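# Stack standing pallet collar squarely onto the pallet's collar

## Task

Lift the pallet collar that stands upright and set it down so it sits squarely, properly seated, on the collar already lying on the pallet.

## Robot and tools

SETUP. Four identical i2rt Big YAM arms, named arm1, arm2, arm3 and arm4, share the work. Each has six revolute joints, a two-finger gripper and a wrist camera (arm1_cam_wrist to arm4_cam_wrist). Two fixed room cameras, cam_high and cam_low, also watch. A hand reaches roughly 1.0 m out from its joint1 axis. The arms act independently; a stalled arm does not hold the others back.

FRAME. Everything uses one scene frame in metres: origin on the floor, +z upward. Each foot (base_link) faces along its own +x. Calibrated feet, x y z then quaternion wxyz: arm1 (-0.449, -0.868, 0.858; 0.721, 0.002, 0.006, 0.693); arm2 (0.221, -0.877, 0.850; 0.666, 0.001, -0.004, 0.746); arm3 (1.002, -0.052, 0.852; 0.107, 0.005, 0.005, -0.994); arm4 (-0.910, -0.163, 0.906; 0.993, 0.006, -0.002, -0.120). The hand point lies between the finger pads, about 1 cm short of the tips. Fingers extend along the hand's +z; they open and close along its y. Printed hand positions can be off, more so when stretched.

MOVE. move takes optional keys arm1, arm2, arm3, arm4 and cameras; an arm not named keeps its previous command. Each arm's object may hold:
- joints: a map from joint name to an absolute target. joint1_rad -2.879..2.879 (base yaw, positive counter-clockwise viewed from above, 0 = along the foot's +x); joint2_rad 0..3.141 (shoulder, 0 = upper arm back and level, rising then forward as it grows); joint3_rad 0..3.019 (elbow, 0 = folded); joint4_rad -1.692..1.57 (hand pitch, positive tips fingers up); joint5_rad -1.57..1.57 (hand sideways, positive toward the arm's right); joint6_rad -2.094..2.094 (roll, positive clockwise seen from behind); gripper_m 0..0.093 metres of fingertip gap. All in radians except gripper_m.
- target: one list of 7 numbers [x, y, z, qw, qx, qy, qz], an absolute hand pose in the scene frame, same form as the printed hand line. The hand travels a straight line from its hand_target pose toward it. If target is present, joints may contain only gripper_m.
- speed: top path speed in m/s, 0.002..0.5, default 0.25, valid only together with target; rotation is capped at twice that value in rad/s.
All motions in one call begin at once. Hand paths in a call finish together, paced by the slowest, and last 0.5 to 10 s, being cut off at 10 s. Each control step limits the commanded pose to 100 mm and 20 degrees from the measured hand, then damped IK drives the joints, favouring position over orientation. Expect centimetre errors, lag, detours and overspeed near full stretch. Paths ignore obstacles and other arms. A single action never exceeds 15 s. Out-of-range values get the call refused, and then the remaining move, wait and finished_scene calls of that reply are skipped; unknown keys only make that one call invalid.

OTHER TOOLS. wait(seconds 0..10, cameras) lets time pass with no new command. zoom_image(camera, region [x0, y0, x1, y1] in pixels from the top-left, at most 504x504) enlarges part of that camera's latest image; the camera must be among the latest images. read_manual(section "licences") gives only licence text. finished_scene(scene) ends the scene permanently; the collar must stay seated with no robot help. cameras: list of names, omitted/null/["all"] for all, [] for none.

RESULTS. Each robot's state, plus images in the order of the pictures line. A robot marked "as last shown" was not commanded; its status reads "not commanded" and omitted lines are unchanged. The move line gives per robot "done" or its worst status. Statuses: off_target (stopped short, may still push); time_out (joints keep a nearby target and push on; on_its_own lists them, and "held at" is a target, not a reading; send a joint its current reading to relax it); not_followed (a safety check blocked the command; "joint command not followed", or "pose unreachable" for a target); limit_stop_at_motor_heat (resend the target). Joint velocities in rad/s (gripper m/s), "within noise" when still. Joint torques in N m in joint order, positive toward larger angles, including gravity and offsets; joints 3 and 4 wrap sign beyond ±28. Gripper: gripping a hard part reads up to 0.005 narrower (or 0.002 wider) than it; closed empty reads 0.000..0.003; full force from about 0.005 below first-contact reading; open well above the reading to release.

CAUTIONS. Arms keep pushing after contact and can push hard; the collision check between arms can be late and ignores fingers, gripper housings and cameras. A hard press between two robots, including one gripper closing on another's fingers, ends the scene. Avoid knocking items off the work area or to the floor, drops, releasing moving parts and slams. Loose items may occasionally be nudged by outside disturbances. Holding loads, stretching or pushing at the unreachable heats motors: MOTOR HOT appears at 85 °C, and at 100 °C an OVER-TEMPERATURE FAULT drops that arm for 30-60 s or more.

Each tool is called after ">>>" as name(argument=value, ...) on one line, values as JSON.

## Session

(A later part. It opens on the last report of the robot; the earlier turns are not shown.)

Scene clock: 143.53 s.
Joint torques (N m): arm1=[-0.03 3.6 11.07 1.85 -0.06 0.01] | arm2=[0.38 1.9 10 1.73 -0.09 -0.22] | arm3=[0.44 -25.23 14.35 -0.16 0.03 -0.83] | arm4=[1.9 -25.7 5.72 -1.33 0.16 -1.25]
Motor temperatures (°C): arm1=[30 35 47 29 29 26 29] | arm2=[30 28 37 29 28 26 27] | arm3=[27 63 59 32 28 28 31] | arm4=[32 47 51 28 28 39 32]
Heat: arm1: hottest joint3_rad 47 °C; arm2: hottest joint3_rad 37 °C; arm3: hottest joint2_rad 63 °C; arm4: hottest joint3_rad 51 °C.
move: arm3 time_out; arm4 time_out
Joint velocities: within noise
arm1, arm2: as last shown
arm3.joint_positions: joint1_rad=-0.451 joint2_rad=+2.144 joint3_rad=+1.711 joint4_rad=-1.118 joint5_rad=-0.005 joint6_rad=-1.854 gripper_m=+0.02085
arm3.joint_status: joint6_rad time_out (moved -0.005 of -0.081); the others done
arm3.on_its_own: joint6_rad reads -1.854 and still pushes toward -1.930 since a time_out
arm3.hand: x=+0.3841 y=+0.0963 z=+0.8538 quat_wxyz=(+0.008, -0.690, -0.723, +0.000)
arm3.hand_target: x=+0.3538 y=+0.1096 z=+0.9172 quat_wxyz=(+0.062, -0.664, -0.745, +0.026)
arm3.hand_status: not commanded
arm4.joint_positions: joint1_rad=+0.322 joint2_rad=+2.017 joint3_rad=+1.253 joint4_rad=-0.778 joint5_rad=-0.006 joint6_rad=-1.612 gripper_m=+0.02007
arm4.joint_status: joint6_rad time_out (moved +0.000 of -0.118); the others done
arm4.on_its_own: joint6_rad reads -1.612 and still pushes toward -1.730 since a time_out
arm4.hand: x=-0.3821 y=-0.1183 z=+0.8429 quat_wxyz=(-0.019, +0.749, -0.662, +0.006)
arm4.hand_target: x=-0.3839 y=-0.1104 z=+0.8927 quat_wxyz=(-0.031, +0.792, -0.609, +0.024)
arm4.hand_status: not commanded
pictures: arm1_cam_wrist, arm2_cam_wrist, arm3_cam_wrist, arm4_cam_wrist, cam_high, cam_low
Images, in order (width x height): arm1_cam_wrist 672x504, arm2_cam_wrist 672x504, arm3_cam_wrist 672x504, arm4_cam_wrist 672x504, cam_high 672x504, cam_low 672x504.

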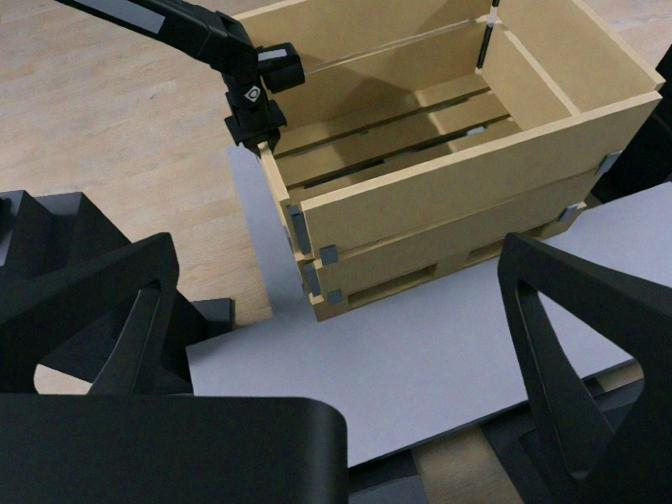

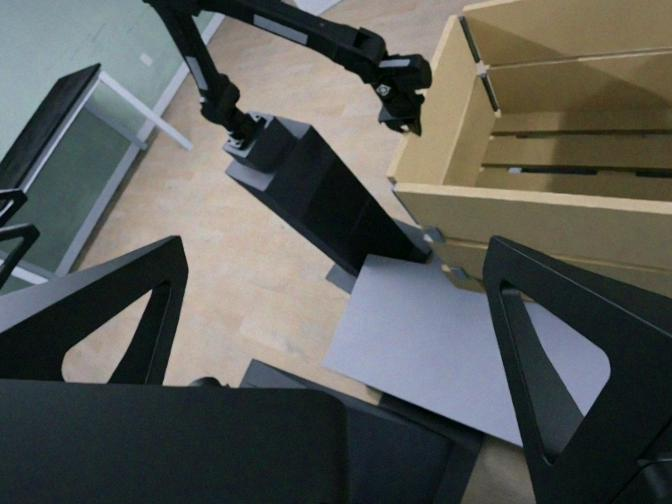

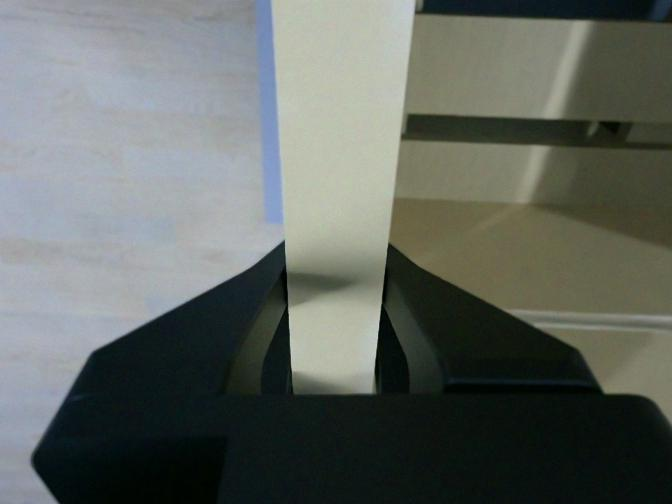

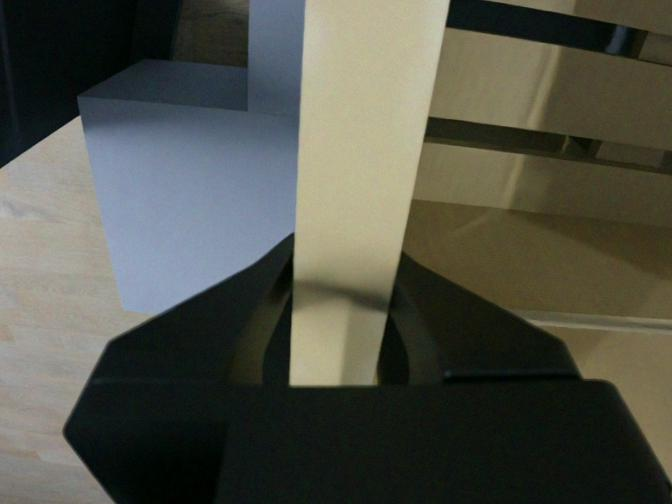

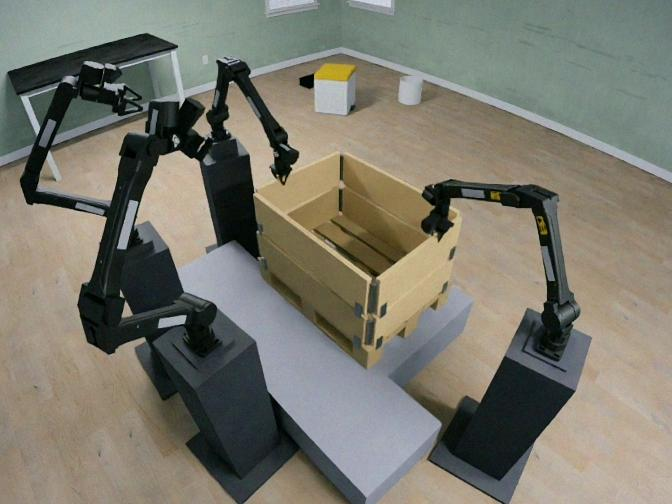

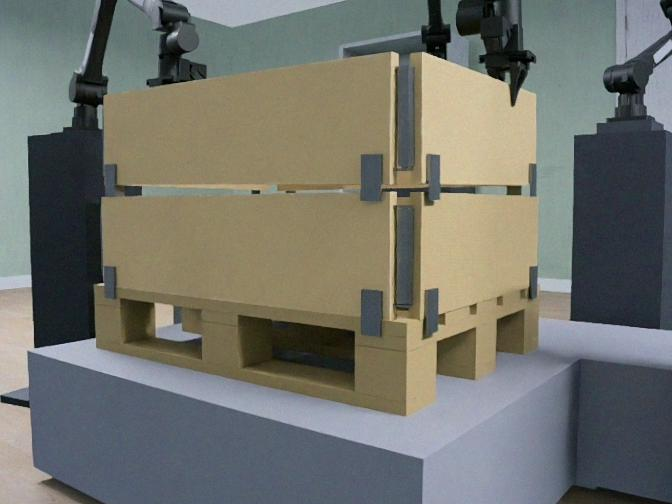

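>>> move(arm3={"joints":{"joint1_rad":-0.46,"joint2_rad":2.17,"joint3_rad":1.77,"joint4_rad":-1.13,"joint6_rad":-1.93}}, arm4={"joints":{"joint1_rad":0.34,"joint2_rad":1.97,"joint3_rad":1.24,"joint4_rad":-0.78,"joint6_rad":-1.73}})

>>> zoom_image(camera="cam_high", region=[210, 130, 490, 390])

>>> zoom_image(camera="cam_low", region=[80, 20, 580, 370])

Scene clock: 149.63 s.
Joint torques (N m): arm1=[0.03 3.6 11.08 1.87 -0.06 0.01] | arm2=[0.32 1.96 10.02 1.73 -0.1 -0.22] | arm3=[0.5 -19.37 12.15 -0.18 0.03 -0.83] | arm4=[1.96 -21.19 6.24 -0.08 0.15 -1.24]
Motor temperatures (°C): arm1=[30 35 47 29 29 26 29] | arm2=[30 28 37 29 28 26 27] | arm3=[27 63 60 32 28 28 31] | arm4=[32 48 50 28 28 39 32]
Heat: arm1: hottest joint3_rad 47 °C; arm2: hottest joint3_rad 37 °C; arm3: hottest joint2_rad 63 °C; arm4: hottest joint3_rad 50 °C.
move: arm3 time_out; arm4 off_target
Joint velocities: within noise
arm1, arm2: as last shown
arm3.joint_positions: joint1_rad=-0.451 joint2_rad=+2.155 joint3_rad=+1.718 joint4_rad=-1.130 joint5_rad=-0.005 joint6_rad=-1.854 gripper_m=+0.02085
arm3.joint_status: joint6_rad time_out (moved +0.000 of -0.076); the others done
arm3.on_its_own: joint6_rad reads -1.854 and still pushes toward -1.930 since a time_out
arm3.hand: x=+0.3856 y=+0.0960 z=+0.8493 quat_wxyz=(+0.001, -0.691, -0.723, -0.004)
arm3.hand_target: x=+0.3717 y=+0.1059 z=+0.8581 quat_wxyz=(+0.012, -0.666, -0.746, +0.000)
arm3.hand_status: not commanded
arm4.joint_positions: joint1_rad=+0.322 joint2_rad=+2.017 joint3_rad=+1.247 joint4_rad=-0.765 joint5_rad=-0.006 joint6_rad=-1.612 gripper_m=+0.02007
arm4.joint_status: joint6_rad off_target (ended at -1.612, target -1.730); the others done
arm4.on_its_own: joint6_rad reads -1.612 and still pushes toward -1.730 since a time_out
arm4.hand: x=-0.3818 y=-0.1183 z=+0.8413 quat_wxyz=(-0.022, +0.749, -0.662, +0.009)
arm4.hand_target: x=-0.3816 y=-0.1099 z=+0.8631 quat_wxyz=(-0.027, +0.792, -0.609, +0.020)
arm4.hand_status: not commanded
pictures: arm1_cam_wrist, arm2_cam_wrist, arm3_cam_wrist, arm4_cam_wrist, cam_high, cam_low
Images, in order (width x height): arm1_cam_wrist 672x504, arm2_cam_wrist 672x504, arm3_cam_wrist 672x504, arm4_cam_wrist 672x504, cam_high 672x504, cam_low 672x504.

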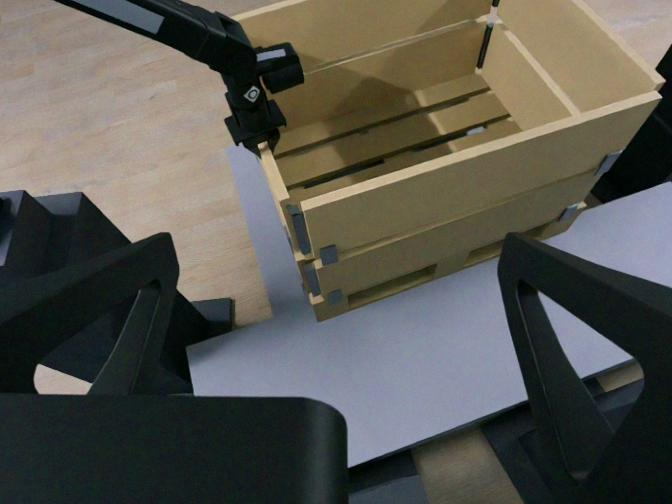

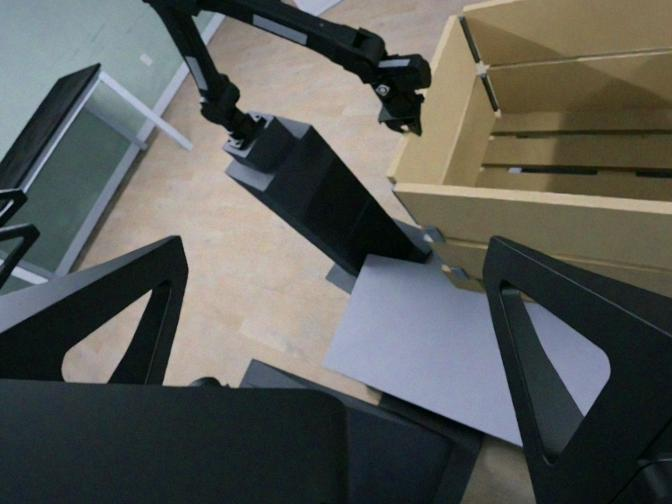

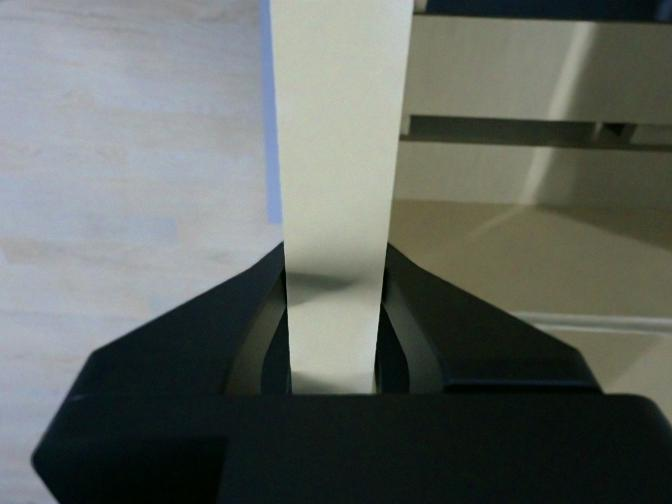

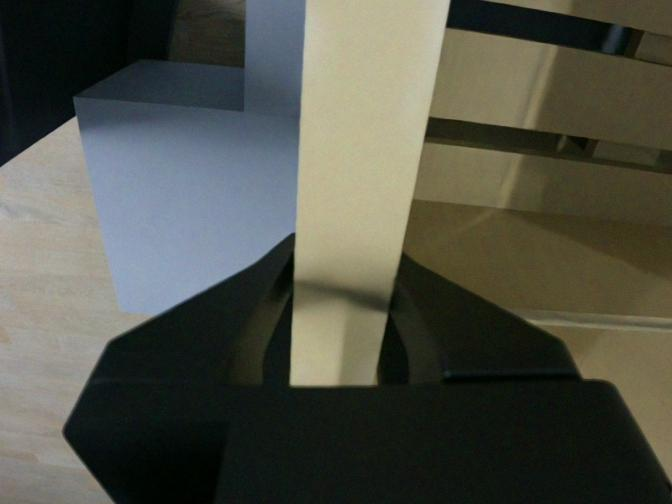

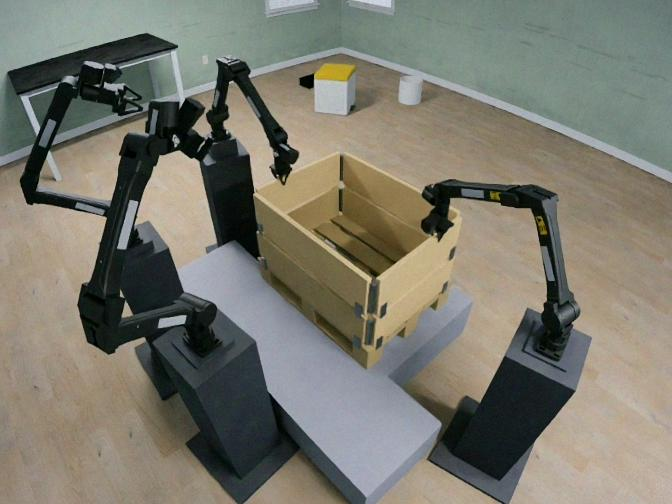

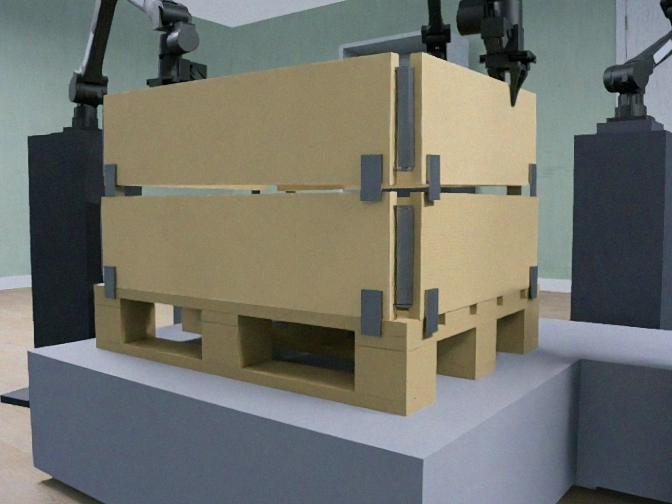

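Scaled by 1.800 (camera's finer frame: 960x720).

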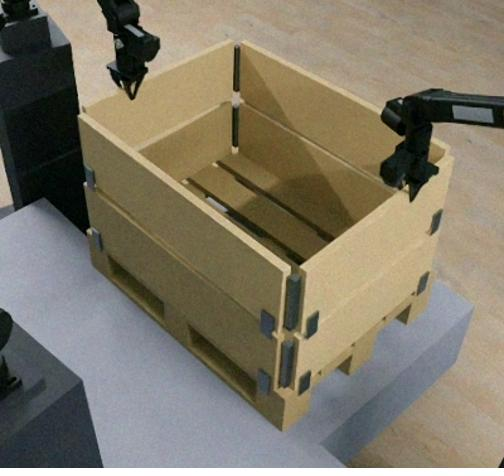

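Scaled by 1.008 (camera's finer frame: 960x720).

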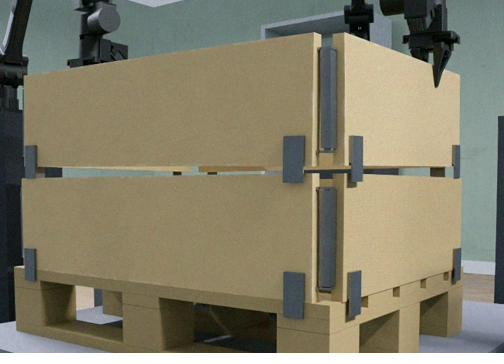

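>>> move(arm3={"joints":{"joint1_rad":-0.437,"joint2_rad":2.19,"joint3_rad":1.77,"joint4_rad":-1.13}}, arm4={"joints":{"joint1_rad":0.312,"joint2_rad":1.99,"joint3_rad":1.24,"joint4_rad":-0.78}}, cameras=["cam_low","cam_high","arm1_cam_wrist"])

Scene clock: 171.70 s.
Joint torques (N m): arm1=[0.03 3.6 11.07 1.85 -0.06 0.01] | arm2=[0.38 1.96 10.02 1.73 -0.09 -0.22] | arm3=[2.26 -17.85 12.12 0.27 0.03 -0.84] | arm4=[-0.21 -19.6 6.26 -0.01 0.23 -1.25]
Motor temperatures (°C): arm1=[30 35 47 29 29 26 28] | arm2=[30 28 37 29 28 26 27] | arm3=[27 57 61 31 28 28 31] | arm4=[32 48 46 28 28 38 33]
Heat: arm1: hottest joint3_rad 47 °C; arm2: hottest joint3_rad 37 °C; arm3: hottest joint3_rad 61 °C; arm4: hottest joint2_rad 48 °C.
move: arm3 done; arm4 done
Joint velocities: within noise
arm1, arm2: as last shown
arm3.joint_positions: joint1_rad=-0.450 joint2_rad=+2.158 joint3_rad=+1.719 joint4_rad=-1.130 joint5_rad=-0.004 joint6_rad=-1.854 gripper_m=+0.02085
arm3.joint_status: all done
arm3.on_its_own: joint6_rad reads -1.854 and still pushes toward -1.930 since a time_out
arm3.hand: x=+0.3856 y=+0.0958 z=+0.8481 quat_wxyz=(+0.000, -0.690, -0.724, -0.005)
arm3.hand_target: x=+0.3677 y=+0.0918 z=+0.8457 quat_wxyz=(+0.010, -0.657, -0.754, -0.002)
arm3.hand_status: not commanded
arm4.joint_positions: joint1_rad=+0.318 joint2_rad=+2.017 joint3_rad=+1.247 joint4_rad=-0.765 joint5_rad=-0.007 joint6_rad=-1.612 gripper_m=+0.02006
arm4.joint_status: all done
arm4.on_its_own: joint6_rad reads -1.612 and still pushes toward -1.730 since a time_out
arm4.hand: x=-0.3817 y=-0.1200 z=+0.8413 quat_wxyz=(-0.022, +0.748, -0.664, +0.008)
arm4.hand_target: x=-0.3835 y=-0.1249 z=+0.8528 quat_wxyz=(-0.020, +0.784, -0.621, +0.014)
arm4.hand_status: not commanded
pictures: arm1_cam_wrist, cam_high, cam_low
Images, in order (width x height): arm1_cam_wrist 672x504, cam_high 672x504, cam_low 672x504.

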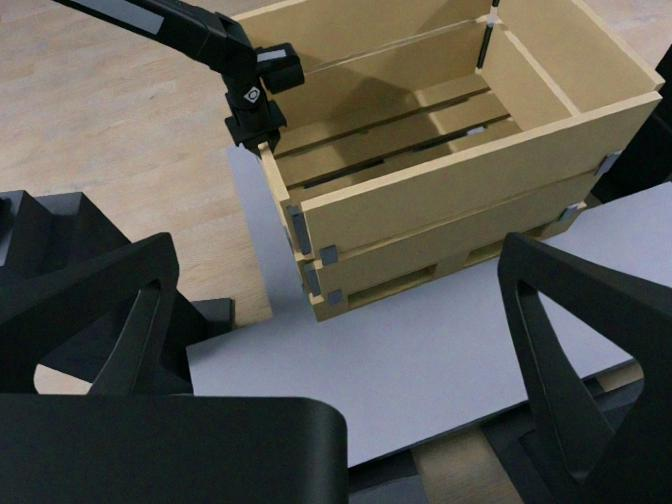

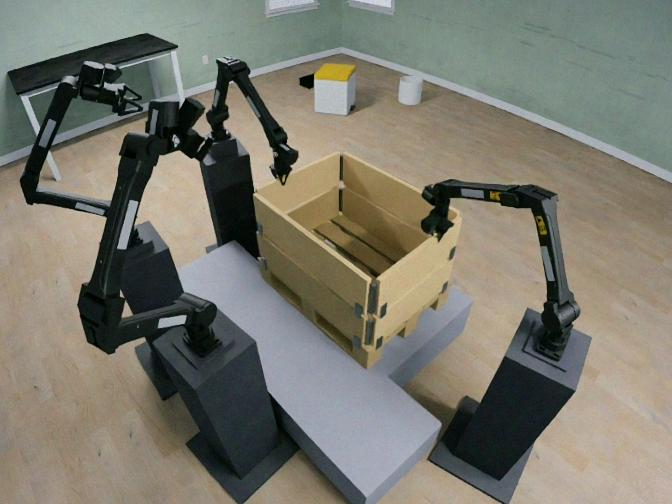

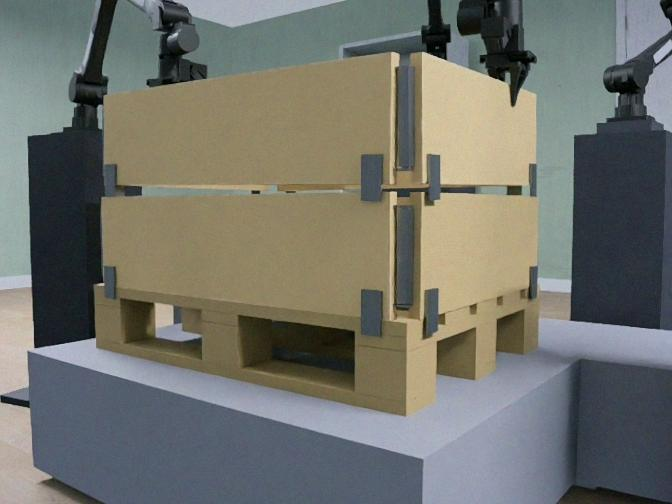

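>>> zoom_image(camera="cam_high", region=[320, 230, 480, 370])

>>> zoom_image(camera="arm1_cam_wrist", region=[260, 130, 660, 330])

>>> zoom_image(camera="cam_low", region=[320, 40, 570, 350])

>>> zoom_image(camera="cam_high", region=[240, 160, 400, 320])

Scaled by 3.150 (camera's finer frame: 960x720).

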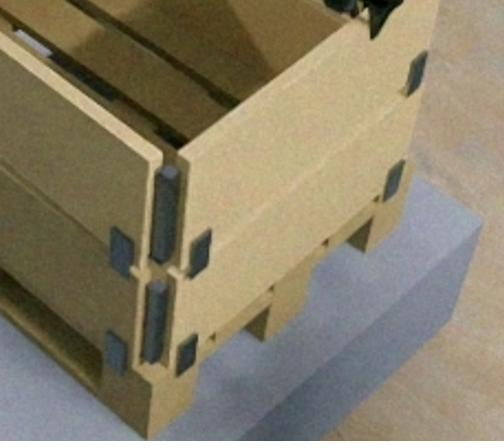

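Scaled by 1.260 (camera's finer frame: 960x720).

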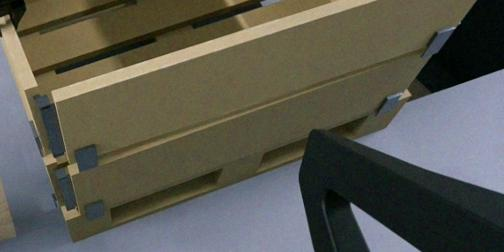

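Scaled by 1.626 (camera's finer frame: 960x720).

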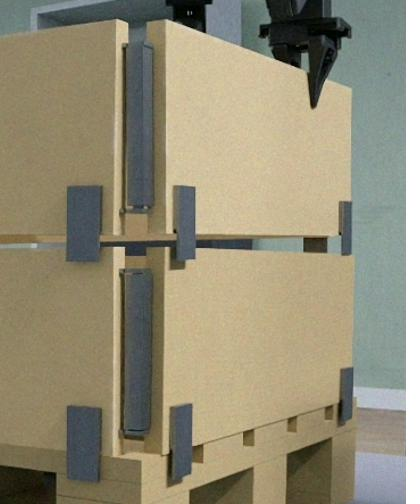

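Scaled by 3.150 (camera's finer frame: 960x720).

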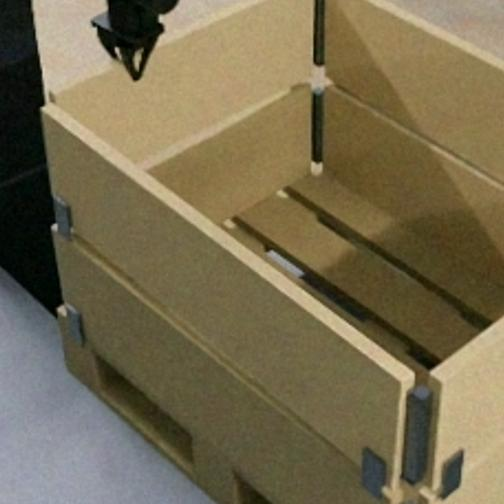

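>>> move(arm3={"joints":{"joint1_rad":-0.41,"joint2_rad":2.12,"joint3_rad":1.77,"joint4_rad":-1.13}}, arm4={"joints":{"joint1_rad":0.285,"joint2_rad":1.94,"joint3_rad":1.24,"joint4_rad":-0.78}}, cameras=["cam_low","cam_high","arm1_cam_wrist"])

>>> zoom_image(camera="arm1_cam_wrist", region=[260, 130, 660, 330])

>>> zoom_image(camera="cam_low", region=[320, 40, 570, 350])

Scene clock: 181.17 s.
Joint torques (N m): arm1=[-0.03 3.55 11.07 1.85 -0.06 0.01] | arm2=[0.38 1.9 10.02 1.73 -0.09 -0.23] | arm3=[3.19 -23.82 12.1 0.28 -0.1 -0.83] | arm4=[-1.2 -23.12 6.43 -0.02 0.35 -1.24]
Motor temperatures (°C): arm1=[30 35 47 29 29 26 28] | arm2=[30 28 37 29 28 26 27] | arm3=[27 57 60 31 28 28 31] | arm4=[32 47 45 28 28 38 33]
Heat: arm1: hottest joint3_rad 47 °C; arm2: hottest joint3_rad 37 °C; arm3: hottest joint3_rad 60 °C; arm4: hottest joint2_rad 47 °C.
move: arm3 done; arm4 done
Joint velocities: within noise
arm1, arm2: as last shown
arm3.joint_positions: joint1_rad=-0.435 joint2_rad=+2.156 joint3_rad=+1.719 joint4_rad=-1.124 joint5_rad=+0.001 joint6_rad=-1.854 gripper_m=+0.02085
arm3.joint_status: all done
arm3.on_its_own: joint6_rad reads -1.854 and still pushes toward -1.930 since a time_out
arm3.hand: x=+0.3819 y=+0.0875 z=+0.8487 quat_wxyz=(+0.005, -0.685, -0.729, -0.005)
arm3.hand_target: x=+0.3547 y=+0.0762 z=+0.8899 quat_wxyz=(+0.043, -0.646, -0.762, +0.016)
arm3.hand_status: not commanded
arm4.joint_positions: joint1_rad=+0.302 joint2_rad=+2.013 joint3_rad=+1.245 joint4_rad=-0.765 joint5_rad=-0.012 joint6_rad=-1.612 gripper_m=+0.01986
arm4.joint_status: all done
arm4.on_its_own: joint6_rad reads -1.612 and still pushes toward -1.730 since a time_out
arm4.hand: x=-0.3813 y=-0.1275 z=+0.8428 quat_wxyz=(-0.025, +0.742, -0.669, +0.007)
arm4.hand_target: x=-0.3741 y=-0.1389 z=+0.8782 quat_wxyz=(-0.037, +0.774, -0.631, +0.032)
arm4.hand_status: not commanded
pictures: arm1_cam_wrist, cam_high, cam_low
Images, in order (width x height): arm1_cam_wrist 672x504, cam_high 672x504, cam_low 672x504.

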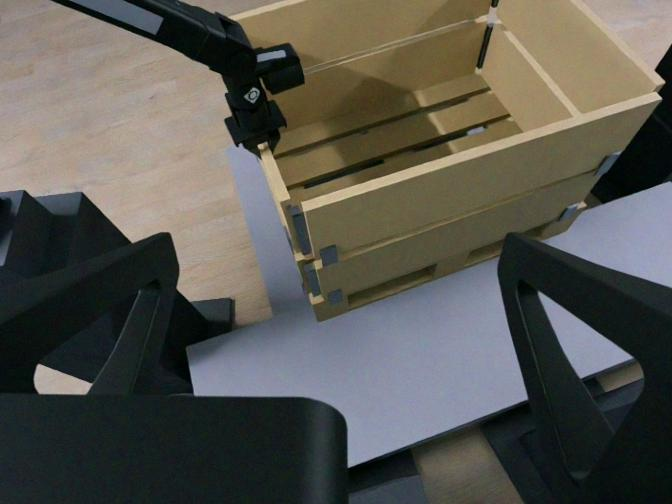

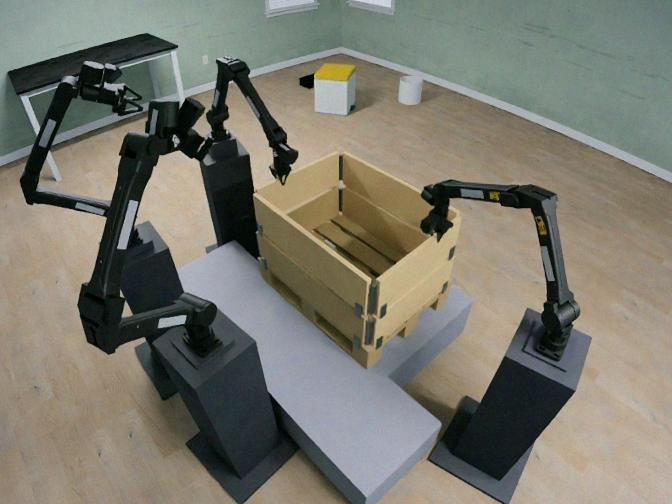

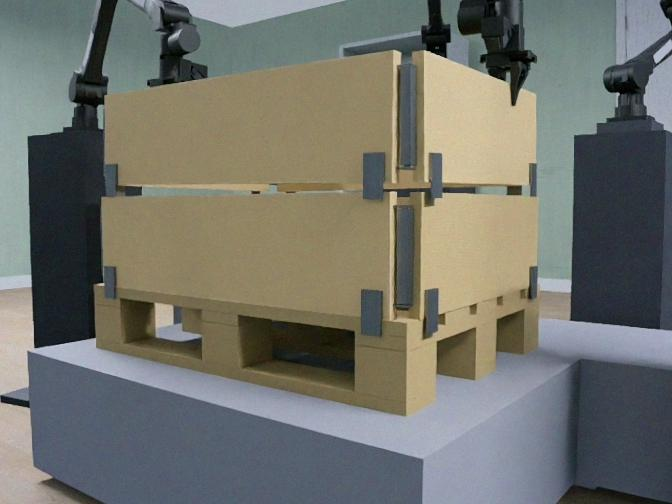

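Scaled by 1.260 (camera's finer frame: 960x720).

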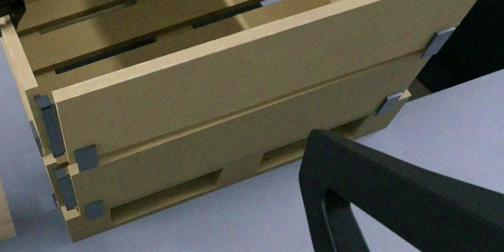

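Scaled by 1.626 (camera's finer frame: 960x720).

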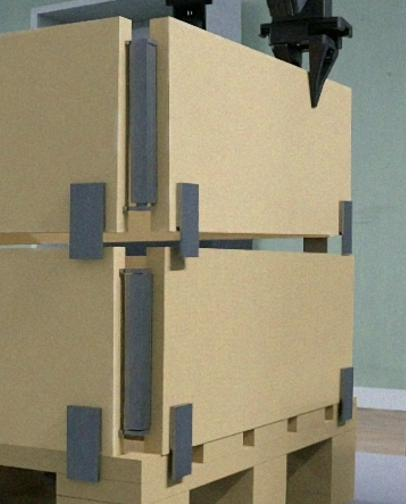

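>>> move(arm3={"joints":{"joint1_rad":-0.41,"joint2_rad":2.03,"joint3_rad":1.77,"joint4_rad":-1.13}}, arm4={"joints":{"joint1_rad":0.275,"joint2_rad":1.86,"joint3_rad":1.24,"joint4_rad":-0.78}}, cameras=["cam_low","cam_high","arm1_cam_wrist"])

>>> zoom_image(camera="arm1_cam_wrist", region=[260, 130, 660, 330])

>>> zoom_image(camera="cam_low", region=[320, 40, 570, 350])

Scene clock: 190.30 s.
Joint torques (N m): arm1=[-0.03 3.6 11.06 1.87 -0.06 0] | arm2=[0.32 1.9 10.02 1.72 -0.09 -0.23] | arm3=[2.32 -31.44 12.11 -0.7 -0.47 -0.88] | arm4=[0.21 -29.22 8.59 -1.32 0.51 -1.07]
Motor temperatures (°C): arm1=[30 35 47 29 29 26 28] | arm2=[30 28 37 29 28 26 27] | arm3=[27 56 59 31 28 28 31] | arm4=[32 48 45 28 28 38 33]
Heat: arm1: hottest joint3_rad 47 °C; arm2: hottest joint3_rad 37 °C; arm3: hottest joint3_rad 59 °C; arm4: hottest joint2_rad 48 °C.
move: arm3 done; arm4 time_out
Joint velocities: within noise
arm1, arm2: as last shown
arm3.joint_positions: joint1_rad=-0.424 joint2_rad=+2.154 joint3_rad=+1.719 joint4_rad=-1.095 joint5_rad=+0.010 joint6_rad=-1.848 gripper_m=+0.02085
arm3.joint_status: all done
arm3.on_its_own: joint6_rad reads -1.848 and still pushes toward -1.930 since a time_out
arm3.hand: x=+0.3734 y=+0.0837 z=+0.8504 quat_wxyz=(+0.021, -0.683, -0.730, -0.001)
arm3.hand_target: x=+0.3487 y=+0.0764 z=+0.9474 quat_wxyz=(+0.082, -0.644, -0.759, +0.038)
arm3.hand_status: not commanded
arm4.joint_positions: joint1_rad=+0.277 joint2_rad=+2.018 joint3_rad=+1.216 joint4_rad=-0.726 joint5_rad=-0.015 joint6_rad=-1.630 gripper_m=+0.01956
arm4.joint_status: joint2_rad time_out (moved +0.005 of -0.153); the others done
arm4.on_its_own: joint2_rad reads +2.018 and still pushes toward +1.860 since a time_out; joint6_rad reads -1.630 and still pushes toward -1.730 since a time_out
arm4.hand: x=-0.3869 y=-0.1406 z=+0.8323 quat_wxyz=(-0.027, +0.740, -0.672, +0.008)
arm4.hand_target: x=-0.3622 y=-0.1442 z=+0.9200 quat_wxyz=(-0.064, +0.769, -0.633, +0.063)
arm4.hand_status: not commanded
pictures: arm1_cam_wrist, cam_high, cam_low
Images, in order (width x height): arm1_cam_wrist 672x504, cam_high 672x504, cam_low 672x504.

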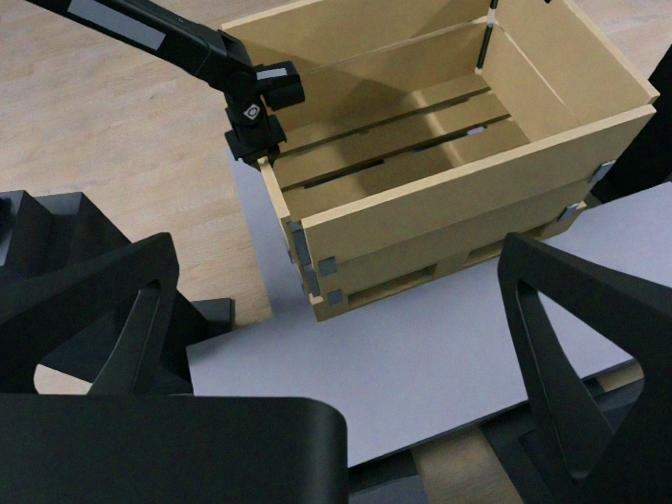

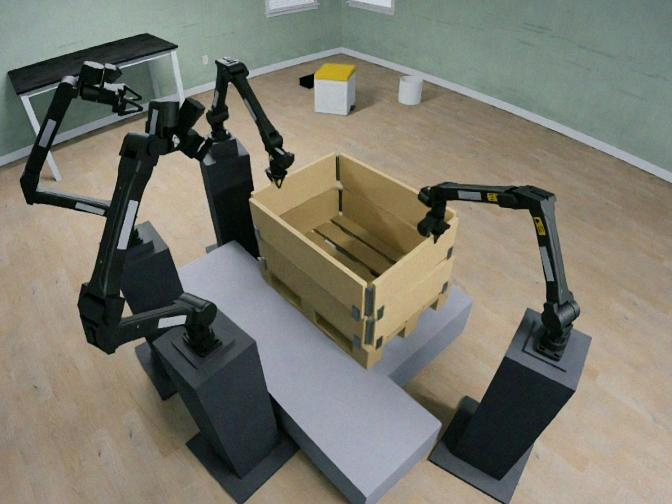

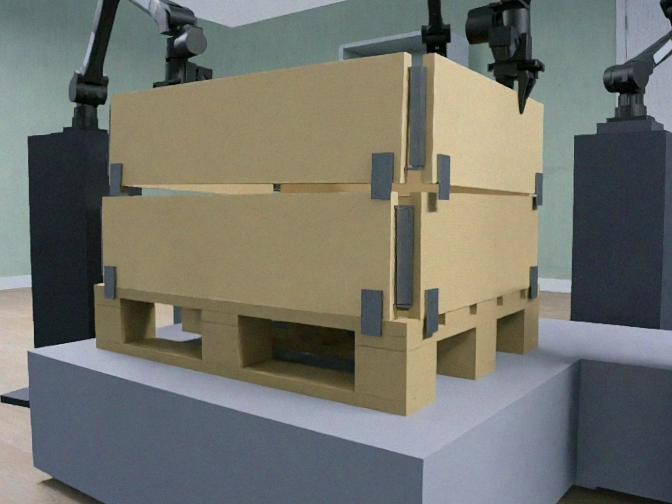

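Scaled by 1.260 (camera's finer frame: 960x720).

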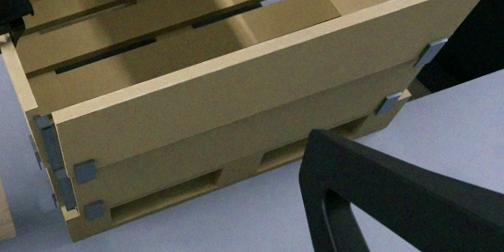

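Scaled by 1.626 (camera's finer frame: 960x720).

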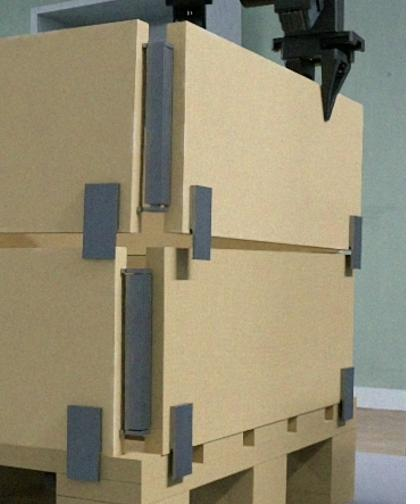

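>>> move(arm3={"joints":{"joint1_rad":-0.445,"joint2_rad":2.12,"joint3_rad":1.76,"joint4_rad":-1.13}}, arm4={"joints":{"joint1_rad":0.305,"joint2_rad":1.93,"joint3_rad":1.27,"joint4_rad":-0.74}}, cameras=["cam_low","cam_high","arm1_cam_wrist"])

>>> zoom_image(camera="arm1_cam_wrist", region=[260, 130, 660, 330])

>>> zoom_image(camera="cam_low", region=[320, 40, 570, 350])

Scene clock: 197.07 s.
Joint torques (N m): arm1=[0.03 3.6 11.08 1.87 -0.06 0.01] | arm2=[0.32 1.9 10.02 1.73 -0.09 -0.22] | arm3=[-0.56 -24.35 11.29 -0.87 -0.46 -0.88] | arm4=[2.43 -24.94 11.17 -0.4 0.45 -1.08]
Motor temperatures (°C): arm1=[30 35 47 29 29 26 28] | arm2=[30 28 37 29 28 26 27] | arm3=[27 59 59 31 28 28 31] | arm4=[32 50 45 28 29 37 33]
Heat: arm1: hottest joint3_rad 47 °C; arm2: hottest joint3_rad 37 °C; arm3: hottest joint2_rad 59 °C; arm4: hottest joint2_rad 50 °C.
move: arm3 done; arm4 done
Joint velocities: within noise
arm1, arm2: as last shown
arm3.joint_positions: joint1_rad=-0.427 joint2_rad=+2.162 joint3_rad=+1.719 joint4_rad=-1.098 joint5_rad=+0.010 joint6_rad=-1.848 gripper_m=+0.02085
arm3.joint_status: all done
arm3.on_its_own: joint6_rad reads -1.848 and still pushes toward -1.930 since a time_out
arm3.hand: x=+0.3756 y=+0.0850 z=+0.8455 quat_wxyz=(+0.016, -0.684, -0.730, -0.004)
arm3.hand_target: x=+0.3650 y=+0.0976 z=+0.8863 quat_wxyz=(+0.036, -0.660, -0.750, +0.012)
arm3.hand_status: not commanded
arm4.joint_positions: joint1_rad=+0.281 joint2_rad=+2.030 joint3_rad=+1.216 joint4_rad=-0.715 joint5_rad=-0.014 joint6_rad=-1.630 gripper_m=+0.01956
arm4.joint_status: all done
arm4.on_its_own: joint6_rad reads -1.630 and still pushes toward -1.730 since a time_out
arm4.hand: x=-0.3868 y=-0.1384 z=+0.8267 quat_wxyz=(-0.026, +0.742, -0.670, +0.009)
arm4.hand_target: x=-0.3493 y=-0.1269 z=+0.8949 quat_wxyz=(-0.064, +0.779, -0.621, +0.061)
arm4.hand_status: not commanded
pictures: arm1_cam_wrist, cam_high, cam_low
Images, in order (width x height): arm1_cam_wrist 672x504, cam_high 672x504, cam_low 672x504.

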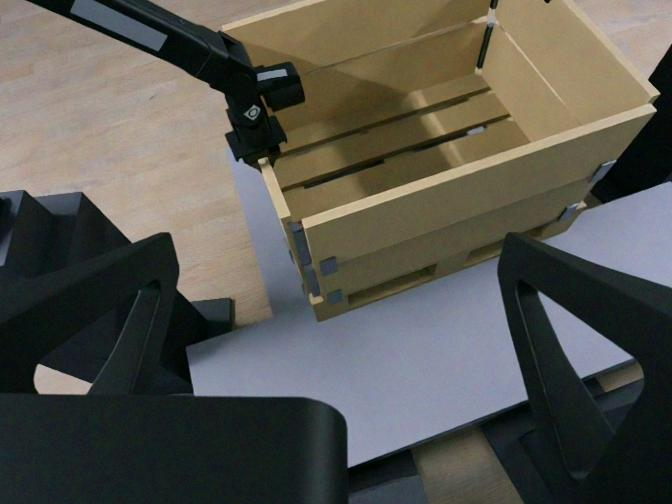

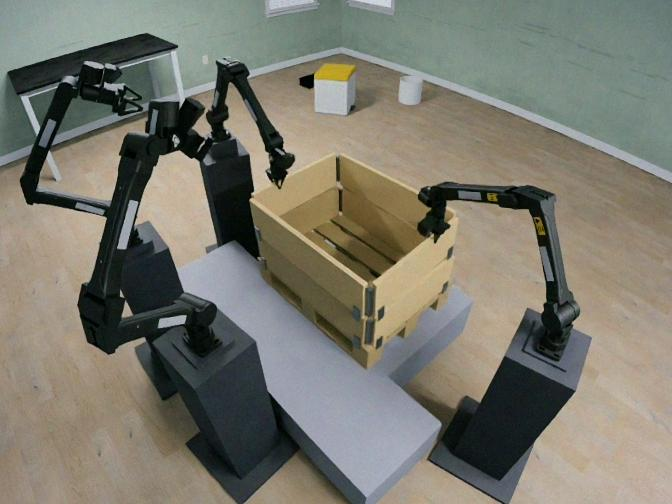

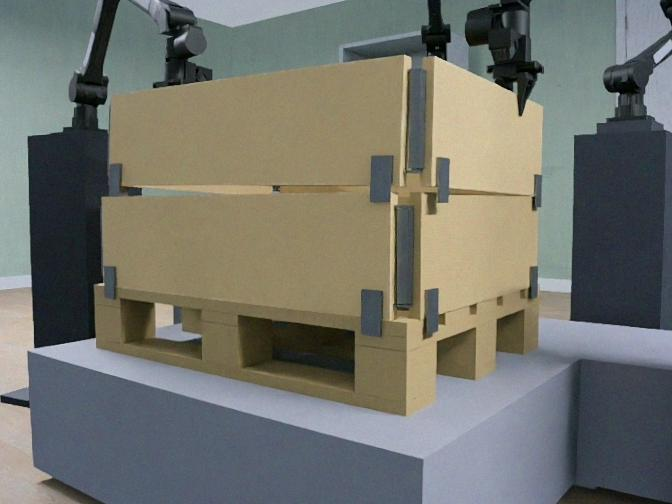

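Scaled by 1.260 (camera's finer frame: 960x720).

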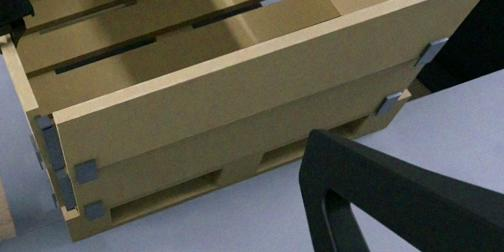

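Scaled by 1.626 (camera's finer frame: 960x720).

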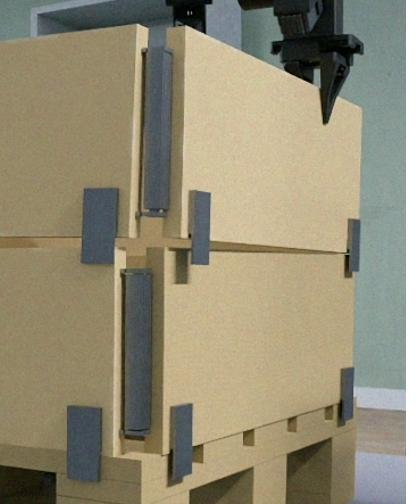

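>>> move(arm3={"joints":{"joint1_rad":-0.47,"joint2_rad":2.10,"joint3_rad":1.68,"joint4_rad":-1.13}}, arm4={"joints":{"joint1_rad":0.325,"joint2_rad":1.95,"joint3_rad":1.32,"joint4_rad":-0.70}}, cameras=["cam_low","cam_high","arm1_cam_wrist"])

>>> zoom_image(camera="cam_low", region=[320, 40, 570, 350])

>>> zoom_image(camera="cam_high", region=[320, 230, 480, 370])

Scene clock: 205.30 s.
Joint torques (N m): arm1=[0.03 3.6 11.07 1.87 -0.06 0.01] | arm2=[0.38 1.9 10.02 1.73 -0.1 -0.22] | arm3=[-1.79 -25.47 6.43 -0.99 -0.23 -0.88] | arm4=[3.55 -24.12 14.68 0.57 0.1 -1.06]
Motor temperatures (°C): arm1=[30 35 47 29 29 26 28] | arm2=[30 27 37 29 28 26 27] | arm3=[27 58 58 31 28 28 31] | arm4=[32 48 47 28 29 37 33]
Heat: arm1: hottest joint3_rad 47 °C; arm2: hottest joint3_rad 37 °C; arm3: hottest joint2_rad 58 °C; arm4: hottest joint2_rad 48 °C.
move: arm3 done; arm4 time_out
Joint velocities: within noise
arm1.joint_positions: joint1_rad=-0.357 joint2_rad=+0.528 joint3_rad=+1.387 joint4_rad=-1.329 joint5_rad=-0.075 joint6_rad=+0.015 gripper_m=+0.09396
arm1.joint_status: not commanded
arm1.hand: x=-0.3788 y=-0.6786 z=+1.4141 quat_wxyz=(-0.410, +0.482, -0.705, -0.320)
arm1.hand_target: x=-0.3801 y=-0.6818 z=+1.4260 quat_wxyz=(-0.420, +0.479, -0.698, -0.327)
arm1.hand_status: not commanded
arm2.joint_positions: joint1_rad=+0.299 joint2_rad=+0.645 joint3_rad=+1.463 joint4_rad=-1.149 joint5_rad=-0.251 joint6_rad=+0.486 gripper_m=+0.09396
arm2.joint_status: not commanded
arm2.hand: x=+0.0807 y=-0.6700 z=+1.4633 quat_wxyz=(-0.097, +0.604, -0.540, -0.578)
arm2.hand_target: x=+0.0823 y=-0.6737 z=+1.4740 quat_wxyz=(-0.101, +0.600, -0.534, -0.587)
arm2.hand_status: not commanded
arm3.joint_positions: joint1_rad=-0.433 joint2_rad=+2.156 joint3_rad=+1.700 joint4_rad=-1.092 joint5_rad=+0.004 joint6_rad=-1.848 gripper_m=+0.02085
arm3.joint_status: all done
arm3.on_its_own: joint6_rad reads -1.848 and still pushes toward -1.930 since a time_out
arm3.hand: x=+0.3818 y=+0.0869 z=+0.8425 quat_wxyz=(+0.011, -0.686, -0.727, -0.003)
arm3.hand_target: x=+0.3968 y=+0.1063 z=+0.8697 quat_wxyz=(+0.011, -0.670, -0.742, -0.002)
arm3.hand_status: not commanded
arm4.joint_positions: joint1_rad=+0.290 joint2_rad=+2.035 joint3_rad=+1.226 joint4_rad=-0.703 joint5_rad=-0.004 joint6_rad=-1.632 gripper_m=+0.01950
arm4.joint_status: joint3_rad time_out (moved +0.010 of +0.104); the others done
arm4.on_its_own: joint3_rad reads +1.226 and still pushes toward +1.320 since a time_out; joint6_rad reads -1.632 and still pushes toward -1.730 since a time_out
arm4.hand: x=-0.3799 y=-0.1353 z=+0.8269 quat_wxyz=(-0.029, +0.745, -0.667, +0.018)
arm4.hand_target: x=-0.3202 y=-0.1130 z=+0.9036 quat_wxyz=(-0.088, +0.782, -0.611, +0.086)
arm4.hand_status: not commanded
pictures: arm1_cam_wrist, cam_high, cam_low
Images, in order (width x height): arm1_cam_wrist 672x504, cam_high 672x504, cam_low 672x504.

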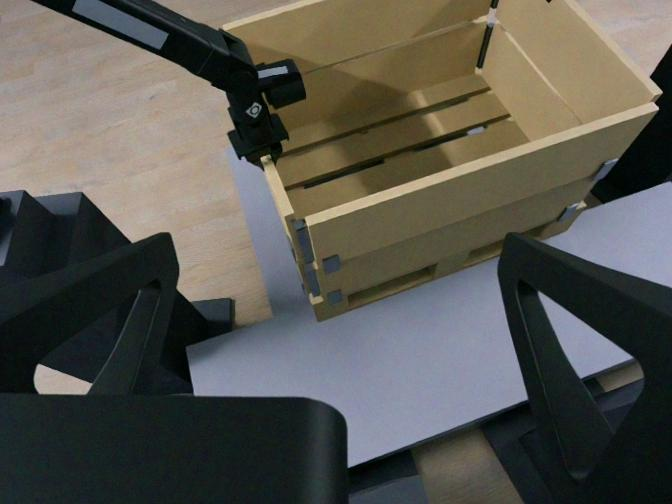

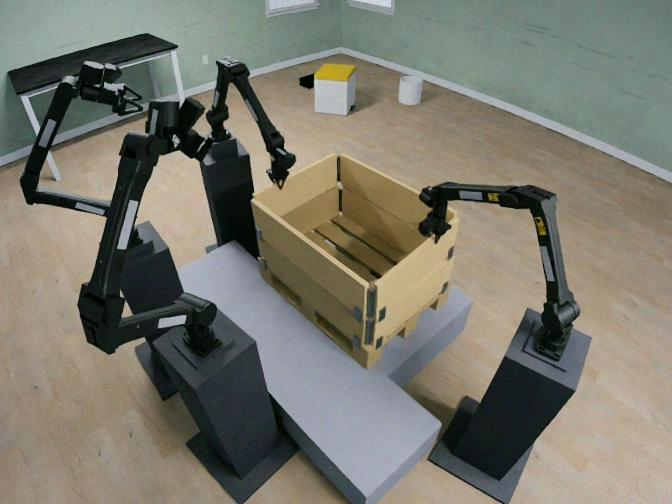

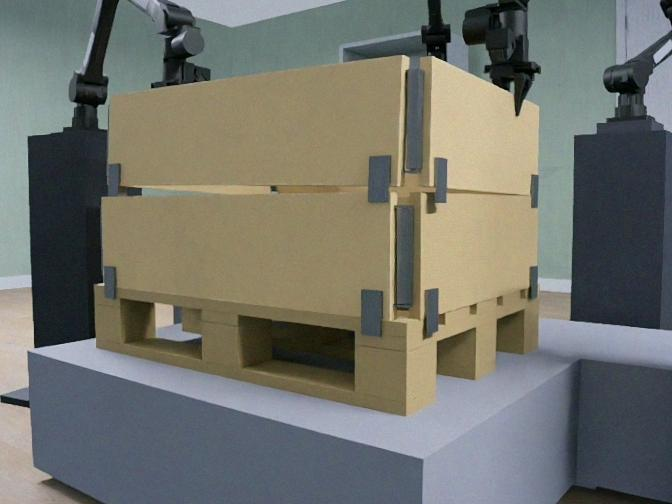

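Scaled by 1.626 (camera's finer frame: 960x720).

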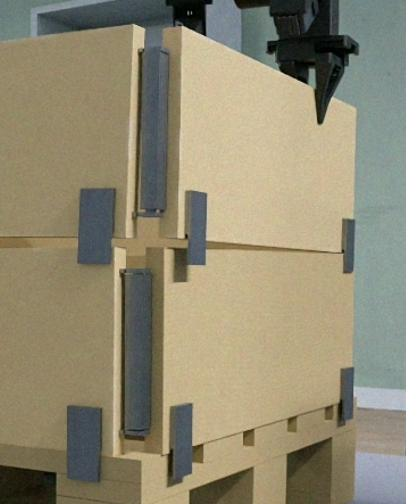

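Scaled by 3.150 (camera's finer frame: 960x720).

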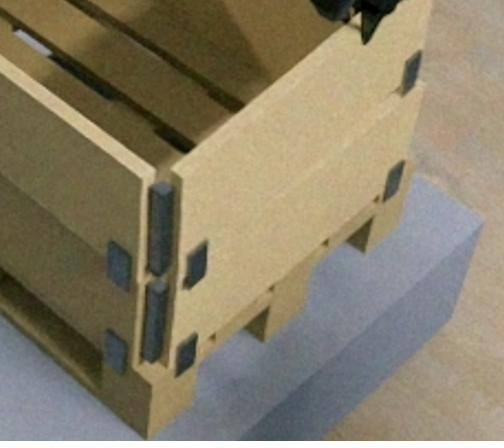

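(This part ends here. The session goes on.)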